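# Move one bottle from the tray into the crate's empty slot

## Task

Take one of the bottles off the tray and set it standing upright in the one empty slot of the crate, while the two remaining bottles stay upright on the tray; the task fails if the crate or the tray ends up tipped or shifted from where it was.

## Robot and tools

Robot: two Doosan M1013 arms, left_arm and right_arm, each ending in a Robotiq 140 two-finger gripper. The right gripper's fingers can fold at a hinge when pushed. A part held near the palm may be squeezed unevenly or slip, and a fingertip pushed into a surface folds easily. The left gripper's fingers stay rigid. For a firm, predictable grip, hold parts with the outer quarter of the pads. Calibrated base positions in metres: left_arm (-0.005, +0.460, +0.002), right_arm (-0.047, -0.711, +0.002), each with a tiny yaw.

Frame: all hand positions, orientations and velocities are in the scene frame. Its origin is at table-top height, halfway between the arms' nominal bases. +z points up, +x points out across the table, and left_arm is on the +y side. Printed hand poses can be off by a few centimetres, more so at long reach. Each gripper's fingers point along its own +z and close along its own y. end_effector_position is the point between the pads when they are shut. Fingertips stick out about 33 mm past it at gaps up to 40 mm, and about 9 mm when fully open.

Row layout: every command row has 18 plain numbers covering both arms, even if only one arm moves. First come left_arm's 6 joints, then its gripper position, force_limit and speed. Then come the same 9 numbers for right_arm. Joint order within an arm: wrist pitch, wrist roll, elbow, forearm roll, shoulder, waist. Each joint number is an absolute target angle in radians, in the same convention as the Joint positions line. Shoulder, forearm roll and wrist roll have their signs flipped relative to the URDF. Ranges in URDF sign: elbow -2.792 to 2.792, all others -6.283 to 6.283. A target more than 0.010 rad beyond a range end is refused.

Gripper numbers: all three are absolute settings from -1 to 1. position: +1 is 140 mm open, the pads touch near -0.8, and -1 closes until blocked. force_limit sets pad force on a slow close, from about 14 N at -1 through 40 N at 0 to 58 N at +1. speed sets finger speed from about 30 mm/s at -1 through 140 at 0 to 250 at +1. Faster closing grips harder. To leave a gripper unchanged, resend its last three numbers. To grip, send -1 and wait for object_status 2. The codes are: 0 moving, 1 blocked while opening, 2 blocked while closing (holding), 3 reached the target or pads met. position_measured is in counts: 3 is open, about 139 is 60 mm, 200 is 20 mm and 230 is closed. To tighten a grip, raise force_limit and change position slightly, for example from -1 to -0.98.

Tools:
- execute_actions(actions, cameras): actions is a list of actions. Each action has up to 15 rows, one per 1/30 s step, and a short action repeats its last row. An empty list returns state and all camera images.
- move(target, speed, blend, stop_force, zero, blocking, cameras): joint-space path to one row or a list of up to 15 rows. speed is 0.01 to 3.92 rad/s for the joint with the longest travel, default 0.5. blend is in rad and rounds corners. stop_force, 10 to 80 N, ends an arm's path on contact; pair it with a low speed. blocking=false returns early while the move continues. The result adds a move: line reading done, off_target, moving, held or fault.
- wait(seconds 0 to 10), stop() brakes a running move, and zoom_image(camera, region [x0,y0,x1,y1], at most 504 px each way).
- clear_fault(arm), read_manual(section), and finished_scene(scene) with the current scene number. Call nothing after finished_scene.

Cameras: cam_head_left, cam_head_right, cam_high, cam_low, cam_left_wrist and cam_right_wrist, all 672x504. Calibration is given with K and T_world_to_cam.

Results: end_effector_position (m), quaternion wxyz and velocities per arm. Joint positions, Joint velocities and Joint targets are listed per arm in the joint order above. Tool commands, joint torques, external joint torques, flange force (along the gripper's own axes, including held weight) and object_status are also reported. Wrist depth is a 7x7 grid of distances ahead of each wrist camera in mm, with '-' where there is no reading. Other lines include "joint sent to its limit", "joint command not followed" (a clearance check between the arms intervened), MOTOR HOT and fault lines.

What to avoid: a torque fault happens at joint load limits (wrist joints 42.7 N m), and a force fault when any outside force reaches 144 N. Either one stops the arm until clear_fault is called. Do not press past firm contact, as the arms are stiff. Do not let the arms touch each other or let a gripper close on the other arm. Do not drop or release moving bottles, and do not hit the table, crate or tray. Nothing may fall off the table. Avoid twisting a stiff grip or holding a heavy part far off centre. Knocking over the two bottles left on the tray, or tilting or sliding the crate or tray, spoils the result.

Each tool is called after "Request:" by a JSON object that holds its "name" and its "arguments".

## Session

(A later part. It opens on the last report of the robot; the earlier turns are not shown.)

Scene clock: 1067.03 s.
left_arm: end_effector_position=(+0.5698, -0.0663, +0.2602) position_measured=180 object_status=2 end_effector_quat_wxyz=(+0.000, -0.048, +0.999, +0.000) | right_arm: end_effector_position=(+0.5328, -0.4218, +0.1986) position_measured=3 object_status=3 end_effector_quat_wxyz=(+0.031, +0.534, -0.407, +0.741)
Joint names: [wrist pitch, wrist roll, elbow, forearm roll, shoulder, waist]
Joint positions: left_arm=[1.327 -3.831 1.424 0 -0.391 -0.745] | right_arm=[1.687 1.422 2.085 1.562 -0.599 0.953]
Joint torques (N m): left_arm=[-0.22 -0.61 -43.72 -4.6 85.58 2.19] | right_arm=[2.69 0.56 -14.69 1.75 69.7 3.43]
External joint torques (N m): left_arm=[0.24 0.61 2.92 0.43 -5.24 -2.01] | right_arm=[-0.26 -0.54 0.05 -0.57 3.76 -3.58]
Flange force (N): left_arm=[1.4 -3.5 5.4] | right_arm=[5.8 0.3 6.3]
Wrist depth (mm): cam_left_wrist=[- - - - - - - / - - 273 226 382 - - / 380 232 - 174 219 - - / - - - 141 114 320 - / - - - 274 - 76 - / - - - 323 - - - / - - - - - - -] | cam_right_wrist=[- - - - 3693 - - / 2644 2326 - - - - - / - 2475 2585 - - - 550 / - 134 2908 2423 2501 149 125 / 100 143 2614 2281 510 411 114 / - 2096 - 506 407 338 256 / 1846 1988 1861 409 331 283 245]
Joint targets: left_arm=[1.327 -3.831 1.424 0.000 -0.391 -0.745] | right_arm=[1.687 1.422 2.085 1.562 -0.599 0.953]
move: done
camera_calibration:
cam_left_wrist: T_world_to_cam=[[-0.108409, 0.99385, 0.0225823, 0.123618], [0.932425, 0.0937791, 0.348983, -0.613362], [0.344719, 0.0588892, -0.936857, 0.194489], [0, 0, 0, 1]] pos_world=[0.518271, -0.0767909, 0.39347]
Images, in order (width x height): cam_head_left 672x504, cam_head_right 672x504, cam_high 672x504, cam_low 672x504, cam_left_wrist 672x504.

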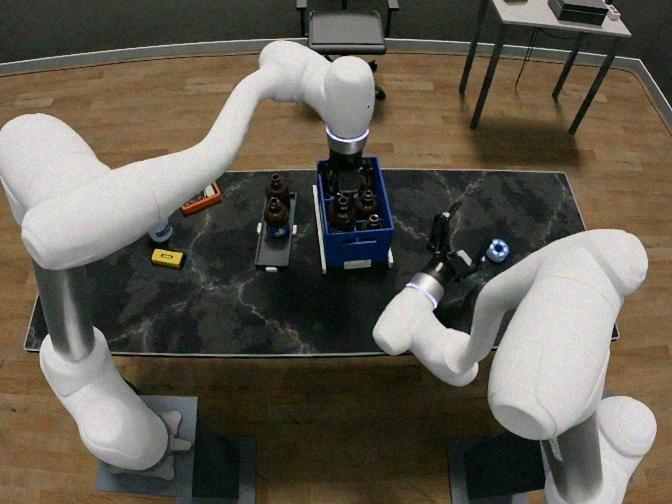

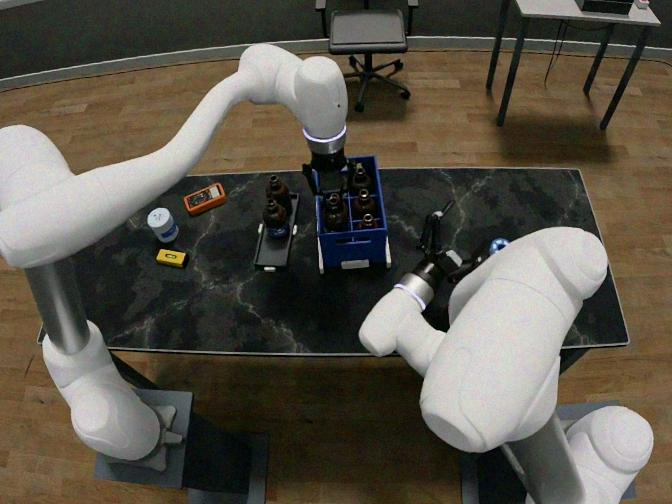

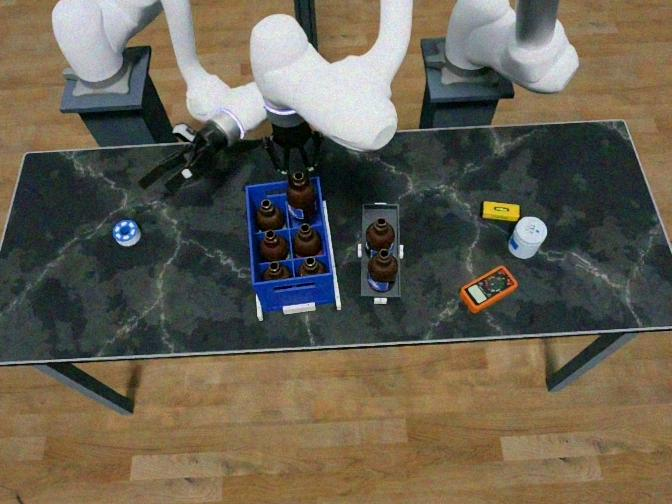

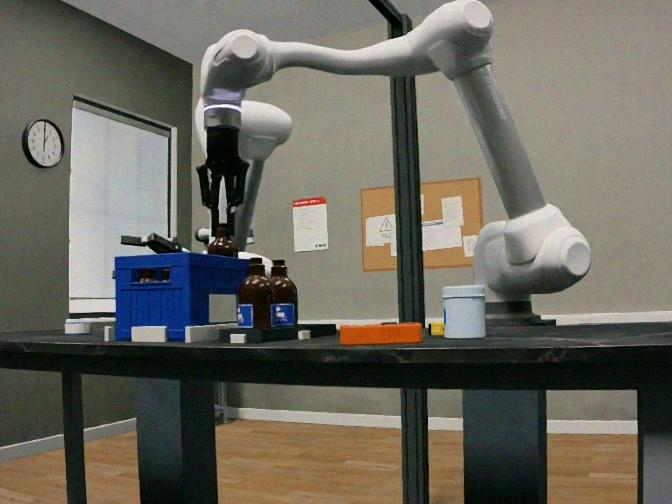

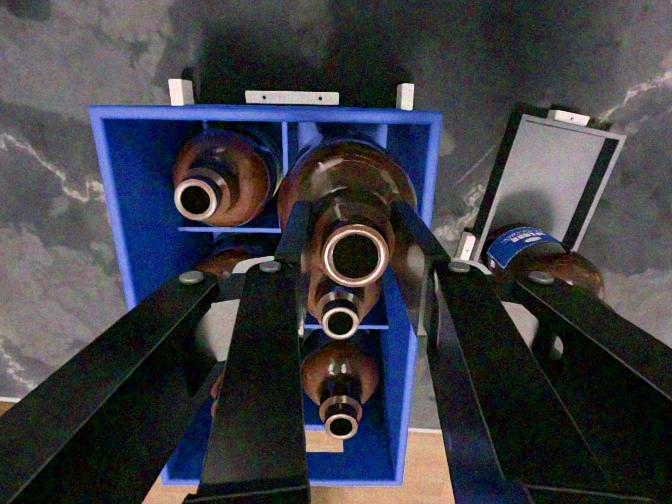

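Request:
{"name": "move", "arguments": {"target": [1.2448, -3.8325, 1.4804, 0.0, -0.4164, -0.7428, -1.0, -0.05, -1.0, 1.687, 1.422, 2.085, 1.562, -0.599, 0.953, 1.0, 1.0, 1.0], "speed": 0.04, "stop_force": 10, "cameras": ["cam_left_wrist", "cam_high", "cam_head_left", "cam_low"]}}

Request:
{"name": "zoom_image", "arguments": {"camera": "cam_high", "region": [240, 140, 340, 230]}}

Request:
{"name": "zoom_image", "arguments": {"camera": "cam_left_wrist", "region": [250, 75, 460, 285]}}

Request:
{"name": "zoom_image", "arguments": {"camera": "cam_low", "region": [100, 120, 300, 345]}}

Scene clock: 1149.93 s.
left_arm: end_effector_position=(+0.5718, -0.0663, +0.2102) position_measured=180 object_status=2 end_effector_quat_wxyz=(+0.000, -0.048, +0.999, +0.000) | right_arm: end_effector_position=(+0.5328, -0.4218, +0.1986) position_measured=3 object_status=3 end_effector_quat_wxyz=(+0.031, +0.534, -0.407, +0.741)
Joint names: [wrist pitch, wrist roll, elbow, forearm roll, shoulder, waist]
Joint positions: left_arm=[1.245 -3.832 1.48 0 -0.416 -0.743] | right_arm=[1.687 1.422 2.085 1.562 -0.599 0.953]
Joint torques (N m): left_arm=[-0.29 -0.69 -42.46 -4.45 86.61 2.48] | right_arm=[2.68 0.6 -14.8 1.74 69.57 3.55]
External joint torques (N m): left_arm=[0.31 0.69 2.65 0.4 -5 -2.52] | right_arm=[-0.24 -0.57 0.09 -0.55 3.93 -3.86]
Flange force (N): left_arm=[1.9 -4.0 5.1] | right_arm=[6.1 0.3 6.8]
Wrist depth (mm): cam_left_wrist=[- 293 - - 300 - - / - 155 - 216 177 - - / 182 221 - 175 185 - - / 182 219 - 141 120 350 - / - - - 240 - 76 - / - - - 274 - - - / - - - 256 - - -] | cam_right_wrist=[2837 2674 - - - - - / 2423 - - - - - - / - 2674 2303 3021 2326 - 546 / 2134 134 2803 2134 2908 566 131 / 100 133 - 2398 516 414 114 / - 2041 - 510 410 334 277 / 1907 1923 1736 428 330 280 245]
Joint targets: left_arm=[1.245 -3.833 1.480 0.000 -0.416 -0.743] | right_arm=[1.687 1.422 2.085 1.562 -0.599 0.953]
move: done
camera_calibration:
cam_left_wrist: T_world_to_cam=[[-0.108501, 0.993841, 0.0225467, 0.124935], [0.932415, 0.093878, 0.348984, -0.597867], [0.344718, 0.0588882, -0.936857, 0.146917], [0, 0, 0, 1]] pos_world=[0.52037, -0.0766909, 0.34347]
Images, in order (width x height): cam_head_left 672x504, cam_high 672x504, cam_low 672x504, cam_left_wrist 672x504.

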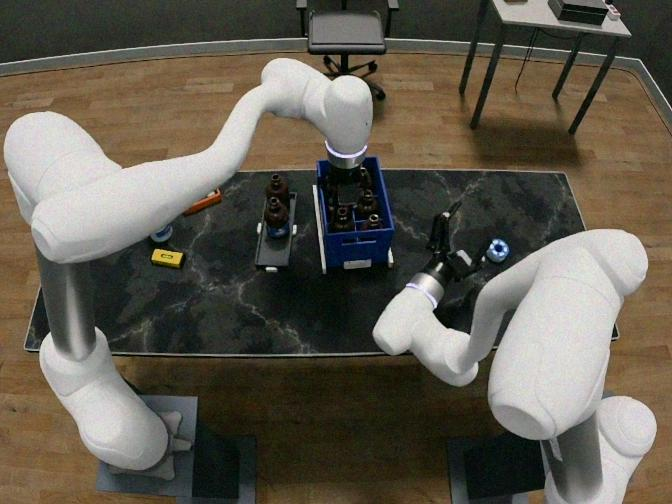

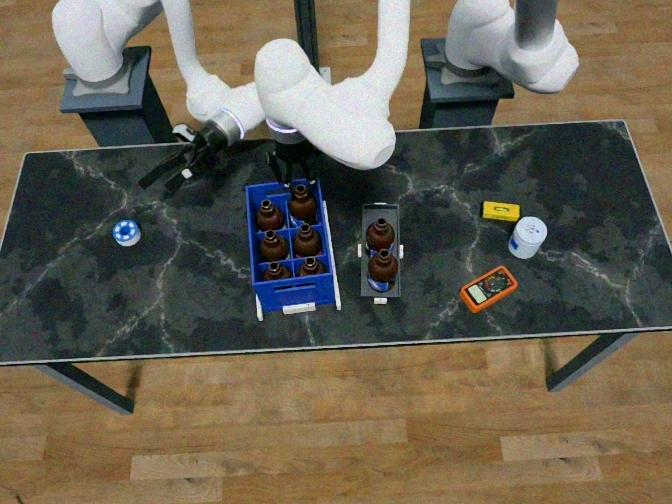

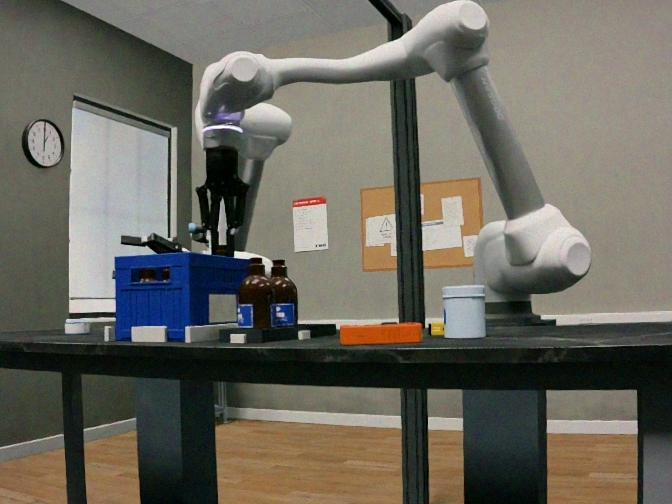

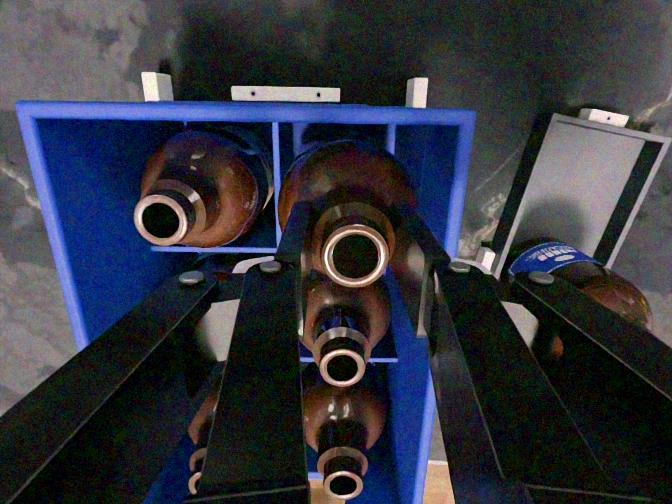

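Scaled by 5.040 from the camera's 672x504 image, which has a finer 960x720 frame.

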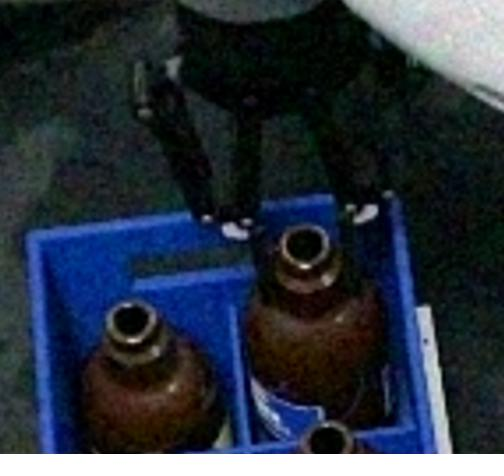

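Scaled by 2.400 from the camera's 672x504 image, which has a finer 960x720 frame.

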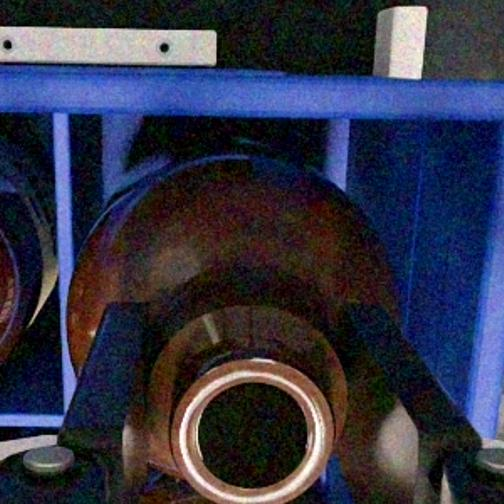

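Scaled by 2.240 from the camera's 672x504 image, which has a finer 960x720 frame.

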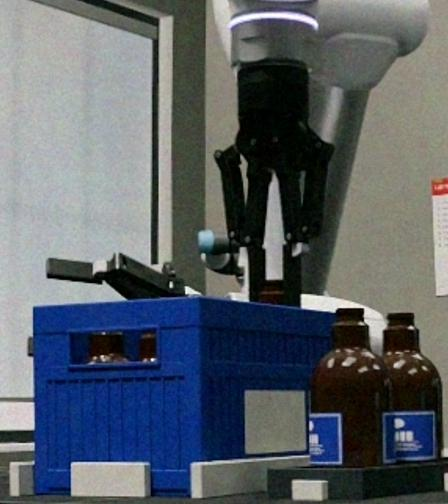

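Request:
{"name": "move", "arguments": {"target": [1.1876, -3.8325, 1.5179, 0.0, -0.4361, -0.7411, -1.0, -0.05, -1.0, 1.687, 1.422, 2.085, 1.562, -0.599, 0.953, 1.0, 1.0, 1.0], "speed": 0.03, "stop_force": 10, "cameras": []}}

Request:
{"name": "move", "arguments": {"target": [1.1553, -3.8325, 1.5377, 0.0, -0.4486, -0.7411, -1.0, -0.05, -1.0, 1.687, 1.422, 2.085, 1.562, -0.599, 0.953, 1.0, 1.0, 1.0], "speed": 0.012, "stop_force": 10, "cameras": ["cam_left_wrist", "cam_high", "cam_head_left", "cam_low"]}}

Request:
{"name": "zoom_image", "arguments": {"camera": "cam_high", "region": [240, 140, 340, 230]}}

Request:
{"name": "zoom_image", "arguments": {"camera": "cam_left_wrist", "region": [220, 75, 500, 345]}}

Scene clock: 1198.10 s.
left_arm: end_effector_position=(+0.5727, -0.0653, +0.1752) position_measured=180 object_status=2 end_effector_quat_wxyz=(+0.000, -0.049, +0.999, +0.000) | right_arm: end_effector_position=(+0.5328, -0.4218, +0.1986) position_measured=3 object_status=3 end_effector_quat_wxyz=(+0.031, +0.534, -0.407, +0.741)
Joint names: [wrist pitch, wrist roll, elbow, forearm roll, shoulder, waist]
Joint positions: left_arm=[1.188 -3.833 1.518 0 -0.436 -0.741] | right_arm=[1.687 1.422 2.085 1.562 -0.599 0.953]
Joint torques (N m): left_arm=[-0.26 -0.64 -41.61 -4.37 87.66 2.02] | right_arm=[2.66 0.57 -14.78 1.72 69.51 3.3]
External joint torques (N m): left_arm=[0.28 0.64 2.72 0.4 -5.21 -1.99] | right_arm=[-0.23 -0.54 0.11 -0.53 4.07 -3.49]
Flange force (N): left_arm=[1.3 -3.6 5.5] | right_arm=[6.4 0.3 6.3]
Wrist depth (mm): cam_left_wrist=[- 268 - - - - - / - - 124 124 - - - / 194 180 - 174 174 - 295 / 185 - - 141 134 314 319 / - - - 213 - 76 - / - - - 188 - - - / - - - 242 - - -] | cam_right_wrist=[- - 3421 - - - - / - - 4474 - - - - / 2303 - 2674 - - - 500 / - 134 2769 2174 653 566 125 / 100 143 - 2259 525 436 114 / - 2041 2449 522 383 333 292 / 1876 1955 1790 407 331 280 246]
Joint targets: left_arm=[1.188 -3.833 1.518 0.000 -0.436 -0.741] | right_arm=[1.687 1.422 2.085 1.562 -0.599 0.953]
move: done
No camera images: "cameras" was empty.

Scene clock: 1199.97 s.
left_arm: end_effector_position=(+0.5729, -0.0654, +0.1658) position_measured=180 object_status=2 end_effector_quat_wxyz=(+0.000, -0.049, +0.999, +0.000) | right_arm: end_effector_position=(+0.5328, -0.4218, +0.1986) position_measured=3 object_status=3 end_effector_quat_wxyz=(+0.031, +0.534, -0.407, +0.741)
Joint names: [wrist pitch, wrist roll, elbow, forearm roll, shoulder, waist]
Joint positions: left_arm=[1.172 -3.832 1.527 0 -0.442 -0.741] | right_arm=[1.687 1.422 2.085 1.562 -0.599 0.953]
Joint torques (N m): left_arm=[-0.28 -0.7 -32.39 -4.58 75.05 3.09] | right_arm=[2.68 0.56 -14.77 1.75 69.82 3.38]
External joint torques (N m): left_arm=[0.3 0.7 -6.13 0.64 7.55 -2.85] | right_arm=[-0.25 -0.53 0.07 -0.56 3.66 -3.34]
Flange force (N): left_arm=[1.6 -5.0 -11.3] | right_arm=[5.7 0.3 5.9]
Wrist depth (mm): cam_left_wrist=[- 259 257 258 - 258 261 / 185 - 196 245 272 - 271 / - - 206 174 198 - - / - - - 141 120 296 - / - - - 206 - 76 231 / - - - 180 - - - / - - - 233 - - -] | cam_right_wrist=[- 2737 - - - - - / - - - - - - - / 2398 2423 3144 3231 4230 - 499 / - 134 - 2174 3472 583 131 / 100 125 2983 3144 557 396 114 / - 2005 2398 499 394 334 274 / 1876 1923 1832 427 331 279 245]
Joint targets: left_arm=[1.172 -3.832 1.527 0.000 -0.442 -0.741] | right_arm=[1.687 1.422 2.085 1.562 -0.599 0.953]
move: contact (left_arm); left_arm: the wrist pitch is farthest, 0.017 rad from its target
camera_calibration:
cam_left_wrist: T_world_to_cam=[[-0.110232, 0.993656, 0.022296, 0.126213], [0.932177, 0.0955778, 0.349156, -0.583173], [0.34481, 0.0592722, -0.936799, 0.104894], [0, 0, 0, 1]] pos_world=[0.521365, -0.0758913, 0.299069]
Images, in order (width x height): cam_head_left 672x504, cam_high 672x504, cam_low 672x504, cam_left_wrist 672x504.

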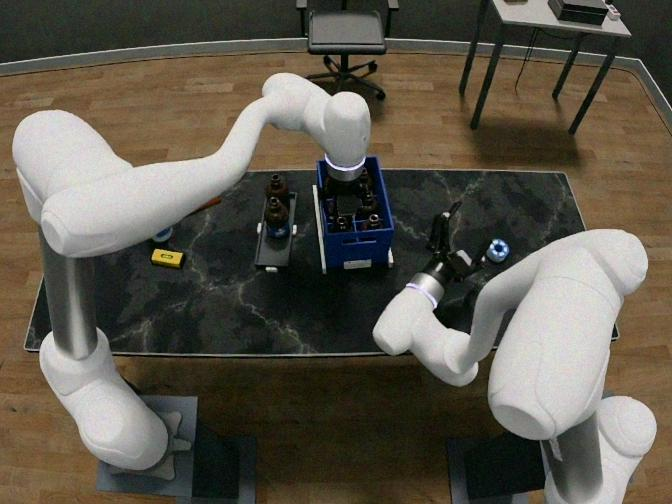

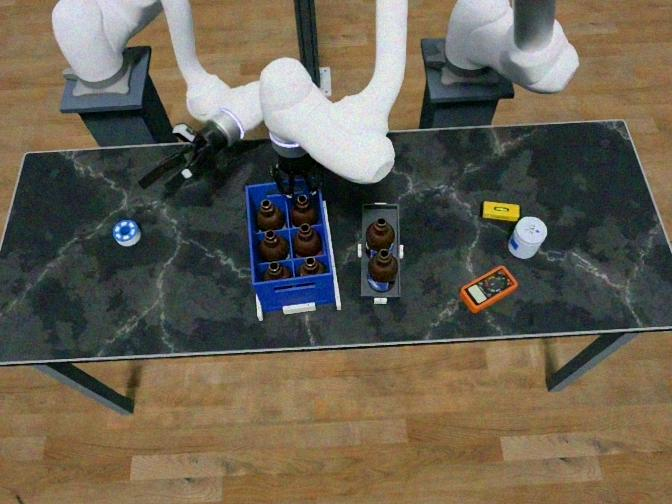

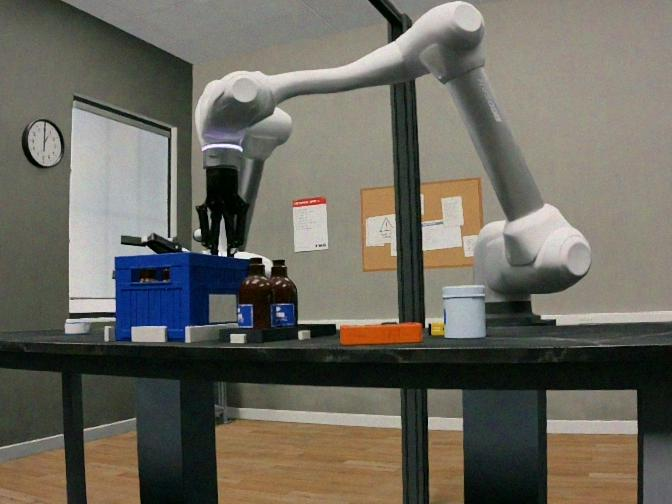

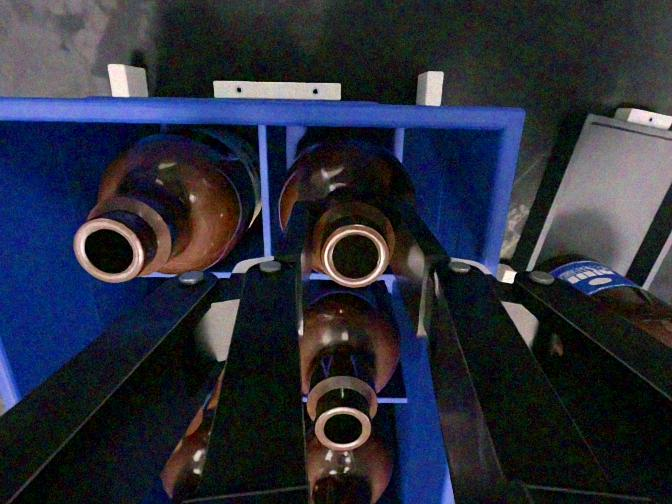

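Scaled by 5.040 from the camera's 672x504 image, which has a finer 960x720 frame.

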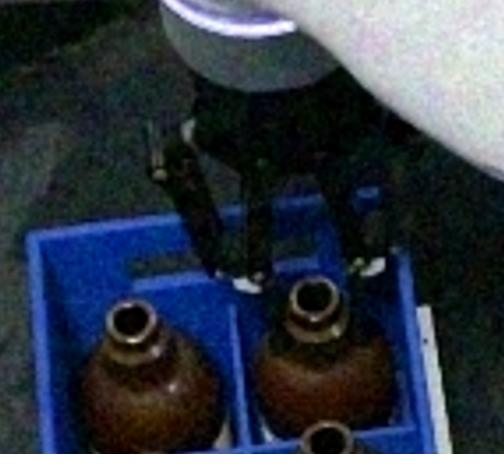

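Scaled by 1.800 from the camera's 672x504 image, which has a finer 960x720 frame.

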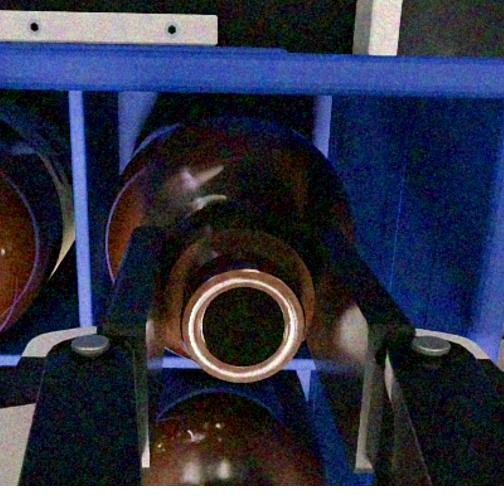

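Request:
{"name": "move", "arguments": {"target": [1.172, -3.832, 1.527, 0.0, -0.442, -0.741, -0.14, -1.0, -1.0, 1.687, 1.422, 2.085, 1.562, -0.599, 0.953, 1.0, 1.0, 1.0], "speed": 0.02, "cameras": ["cam_left_wrist", "cam_high", "cam_head_left", "cam_low"]}}

Request:
{"name": "zoom_image", "arguments": {"camera": "cam_high", "region": [240, 140, 340, 230]}}

Request:
{"name": "zoom_image", "arguments": {"camera": "cam_left_wrist", "region": [220, 75, 500, 345]}}

Scene clock: 1227.77 s.
left_arm: end_effector_position=(+0.5730, -0.0655, +0.1659) position_measured=146 object_status=0 end_effector_quat_wxyz=(+0.000, -0.049, +0.999, +0.000) | right_arm: end_effector_position=(+0.5328, -0.4218, +0.1986) position_measured=3 object_status=3 end_effector_quat_wxyz=(+0.031, +0.534, -0.407, +0.741)
Joint names: [wrist pitch, wrist roll, elbow, forearm roll, shoulder, waist]
Joint positions: left_arm=[1.172 -3.832 1.527 0 -0.442 -0.741] | right_arm=[1.687 1.422 2.085 1.562 -0.599 0.953]
Joint torques (N m): left_arm=[-0.32 -0.66 -39.81 -4.32 85.33 2.05] | right_arm=[2.64 0.6 -14.79 1.74 69.67 3.51]
External joint torques (N m): left_arm=[0.34 0.66 1.35 0.39 -2.96 -1.89] | right_arm=[-0.21 -0.57 0.12 -0.56 3.74 -3.59]
Flange force (N): left_arm=[1.4 -3.3 2.6] | right_arm=[5.8 0.4 6.3]
Wrist depth (mm): cam_left_wrist=[- - 265 - 256 255 263 / - - - 222 248 269 279 / - - 199 176 - - - / - 145 119 146 141 - - / - - - 208 124 76 - / - - - 183 221 - - / - - - 235 - - -] | cam_right_wrist=[2529 - - - - 2674 - / - 2529 - - - 2475 - / - 2449 2872 - - - 508 / - 144 2674 2326 2326 526 131 / 100 143 2556 2585 522 461 114 / - 2041 - 508 407 334 264 / 1861 1923 1876 408 331 279 246]
Joint targets: left_arm=[1.172 -3.832 1.527 0.000 -0.442 -0.741] | right_arm=[1.687 1.422 2.085 1.562 -0.599 0.953]
move: done
camera_calibration:
cam_left_wrist: T_world_to_cam=[[-0.110795, 0.993598, 0.0220682, 0.12668], [0.932081, 0.0961781, 0.349249, -0.583186], [0.344891, 0.0592643, -0.93677, 0.104814], [0, 0, 0, 1]] pos_world=[0.521463, -0.0759912, 0.299069]
Images, in order (width x height): cam_head_left 672x504, cam_high 672x504, cam_low 672x504, cam_left_wrist 672x504.

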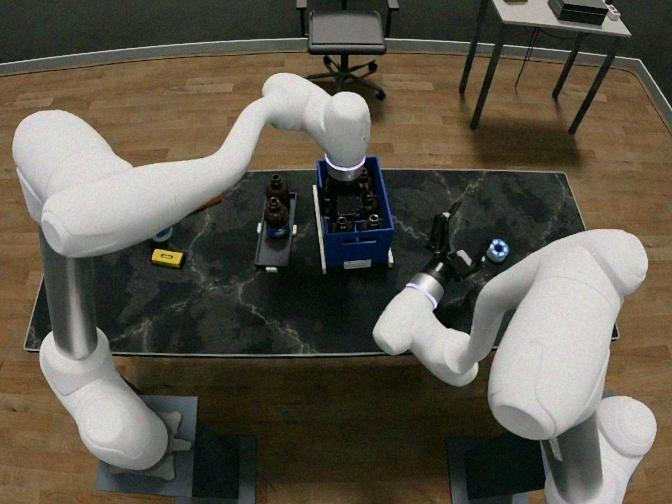

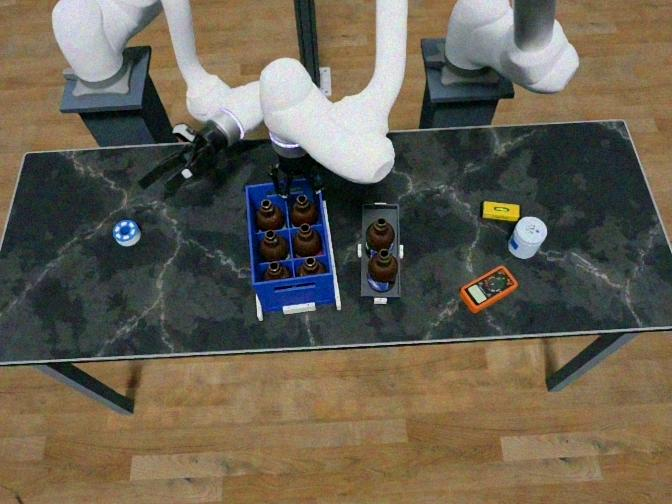

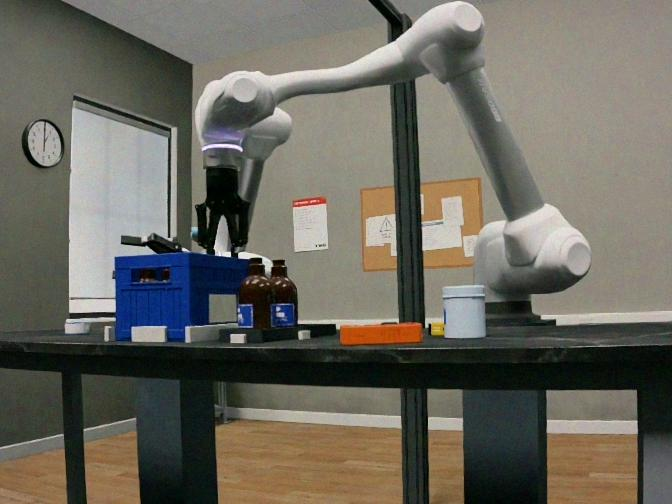

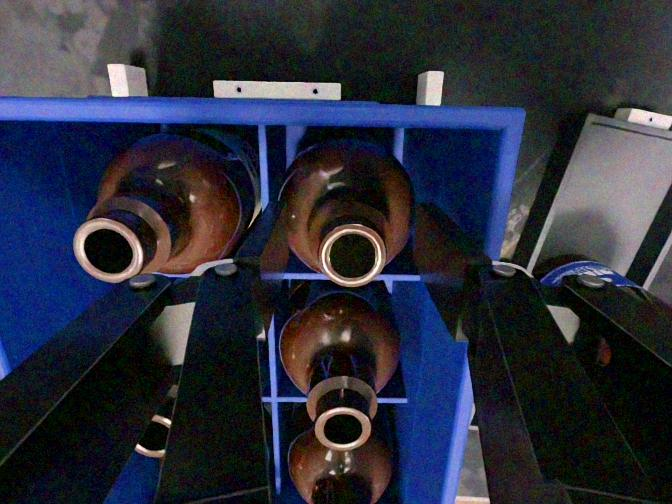

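Scaled by 5.040 from the camera's 672x504 image, which has a finer 960x720 frame.

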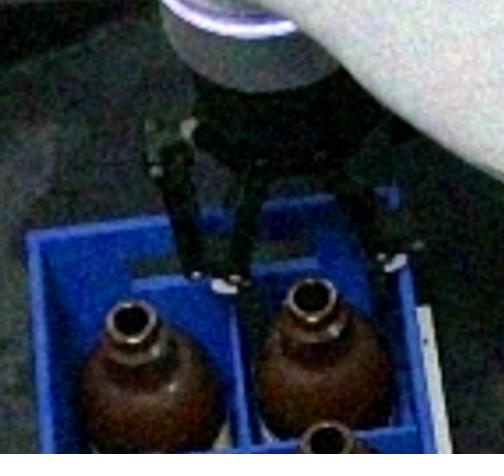

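Scaled by 1.800 from the camera's 672x504 image, which has a finer 960x720 frame.

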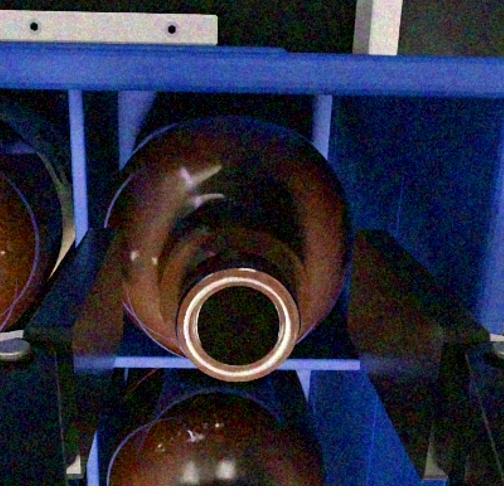

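Request:
{"name": "move", "arguments": {"target": [[1.2448, -3.8325, 1.4804, 0.0, -0.4164, -0.7411, -0.14, -1.0, -1.0, 1.687, 1.422, 2.085, 1.562, -0.599, 0.953, 1.0, 1.0, 1.0], [1.3276, -3.8325, 1.4203, 0.0, -0.3936, -0.7411, -0.14, -1.0, -1.0, 1.687, 1.422, 2.085, 1.562, -0.599, 0.953, 1.0, 1.0, 1.0], [1.5151, -3.8202, 1.2614, 0.0, -0.3651, -0.7411, -0.14, -1.0, -1.0, 1.687, 1.422, 2.085, 1.562, -0.599, 0.953, 1.0, 1.0, 1.0]], "speed": [0.06, 0.1, 0.2], "blend": [0.02, 0.02, 0], "cameras": ["all"]}}

Request:
{"name": "zoom_image", "arguments": {"camera": "cam_high", "region": [230, 160, 430, 320]}}

Request:
{"name": "zoom_image", "arguments": {"camera": "cam_low", "region": [90, 220, 350, 360]}}

Scene clock: 1241.73 s.
left_arm: end_effector_position=(+0.5721, -0.0647, +0.3702) position_measured=146 object_status=3 end_effector_quat_wxyz=(+0.000, -0.055, +0.998, +0.000) | right_arm: end_effector_position=(+0.5328, -0.4218, +0.1986) position_measured=3 object_status=3 end_effector_quat_wxyz=(+0.031, +0.534, -0.407, +0.741)
Joint names: [wrist pitch, wrist roll, elbow, forearm roll, shoulder, waist]
Joint positions: left_arm=[1.515 -3.82 1.261 0 -0.365 -0.741] | right_arm=[1.687 1.422 2.085 1.562 -0.599 0.953]
Joint torques (N m): left_arm=[-0.34 -0.75 -42.74 -4.72 82.72 2.32] | right_arm=[2.7 0.6 -14.8 1.72 69.63 3.34]
External joint torques (N m): left_arm=[0.36 0.75 0.82 0.45 -3.86 -2.41] | right_arm=[-0.26 -0.57 0.09 -0.51 4.06 -3.58]
Flange force (N): left_arm=[-0.1 -6.2 1.1] | right_arm=[6.4 0.3 6.4]
Wrist depth (mm): cam_left_wrist=[- - - - - - - / - - - 394 459 - - / - - - 358 487 - 498 / - - 119 - 141 - - / - - - 429 - 76 - / - - - 1677 - - - / - - - 1774 - - -] | cam_right_wrist=[- - - - - - 1674 / 2398 - 2449 3144 - - - / 2398 2374 2837 3231 3372 653 501 / 2077 134 3472 1955 3372 604 131 / 100 125 2644 3061 512 391 114 / - 2023 1817 512 410 334 278 / 2096 1923 1776 407 331 279 245]
Joint targets: left_arm=[1.515 -3.820 1.261 0.000 -0.365 -0.741] | right_arm=[1.687 1.422 2.085 1.562 -0.599 0.953]
move: done
camera_calibration:
cam_left_wrist: T_world_to_cam=[[-0.122419, 0.992221, 0.0225865, 0.127694], [0.931015, 0.106924, 0.348969, -0.652478], [0.343839, 0.0637488, -0.936862, 0.29744], [0, 0, 0, 1]] pos_world=[0.520827, -0.0758973, 0.50347]
cam_right_wrist: T_world_to_cam=[[-0.465431, -0.660182, -0.58952, 0.0976748], [0.150194, 0.597489, -0.787686, 0.332663], [0.872248, -0.455155, -0.178935, -0.477204], [0, 0, 0, 1]] pos_world=[0.411737, -0.351481, 0.234227]

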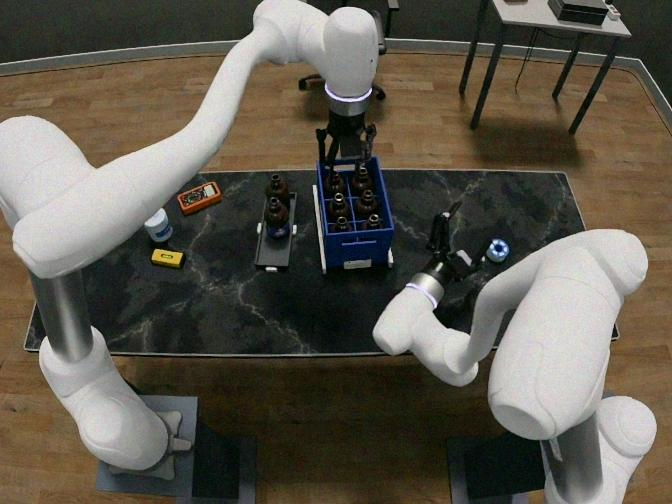

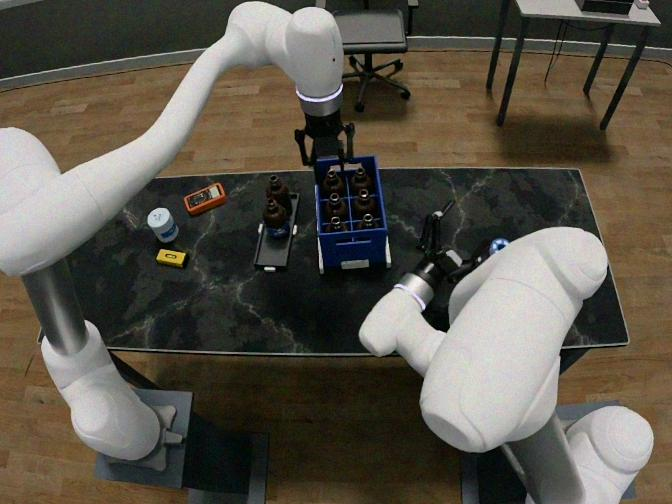

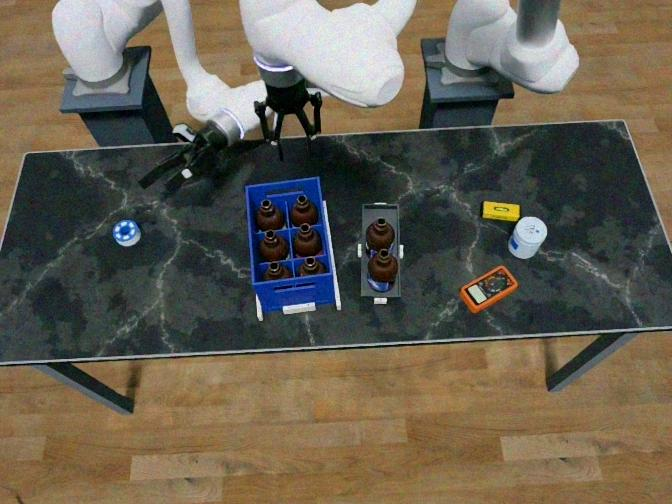

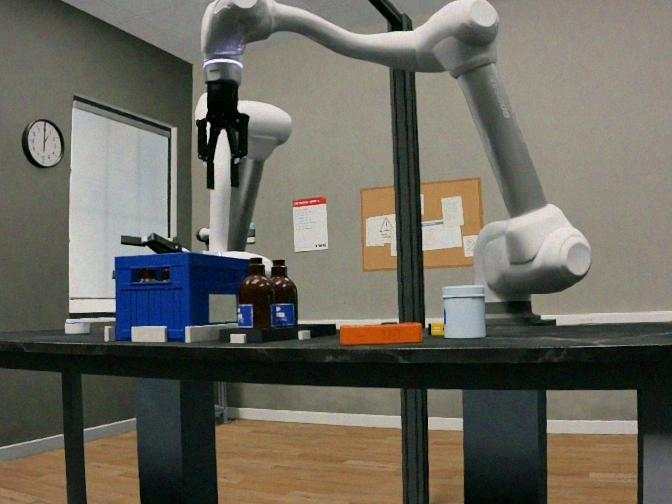

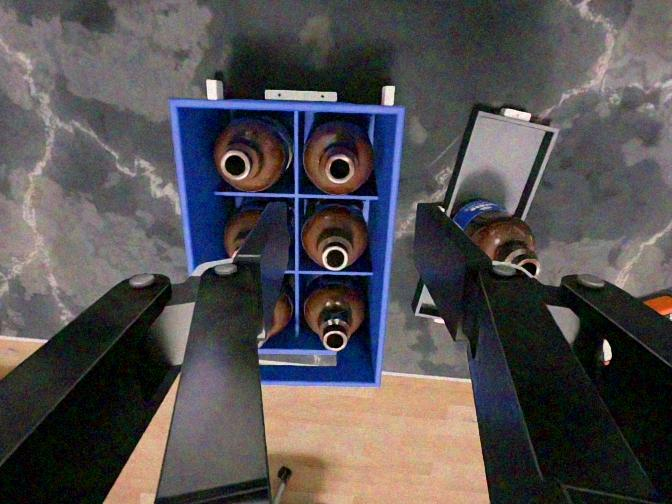

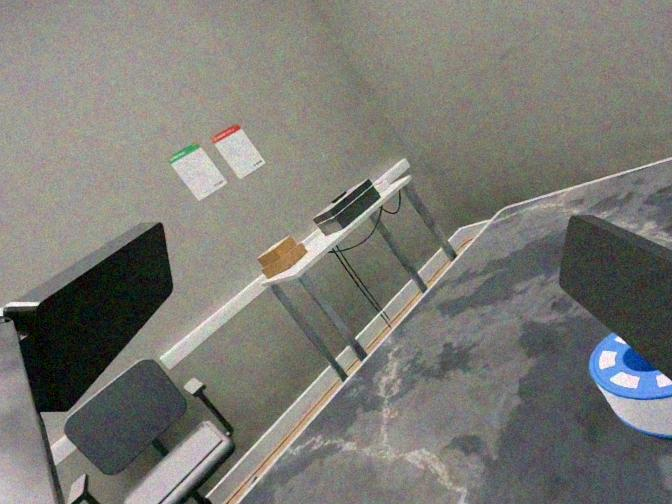

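Scaled by 2.520 from the camera's 672x504 image, which has a finer 960x720 frame.

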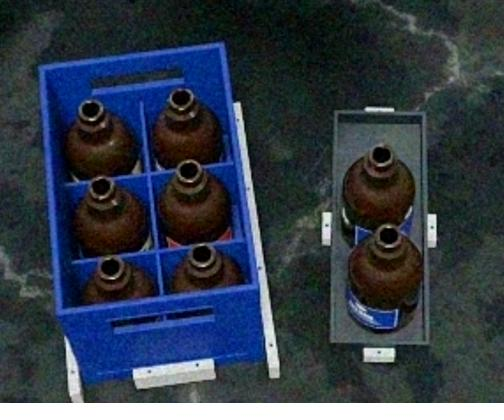

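Scaled by 1.938 from the camera's 672x504 image, which has a finer 960x720 frame.

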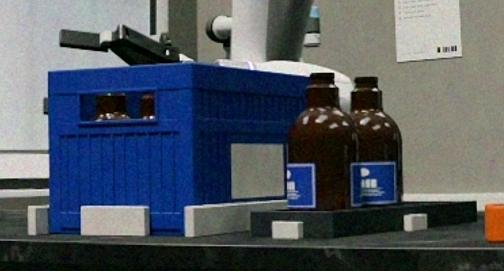

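Request:
{"name": "finished_scene", "arguments": {"scene": 1}}

The scene is finished: the task was done.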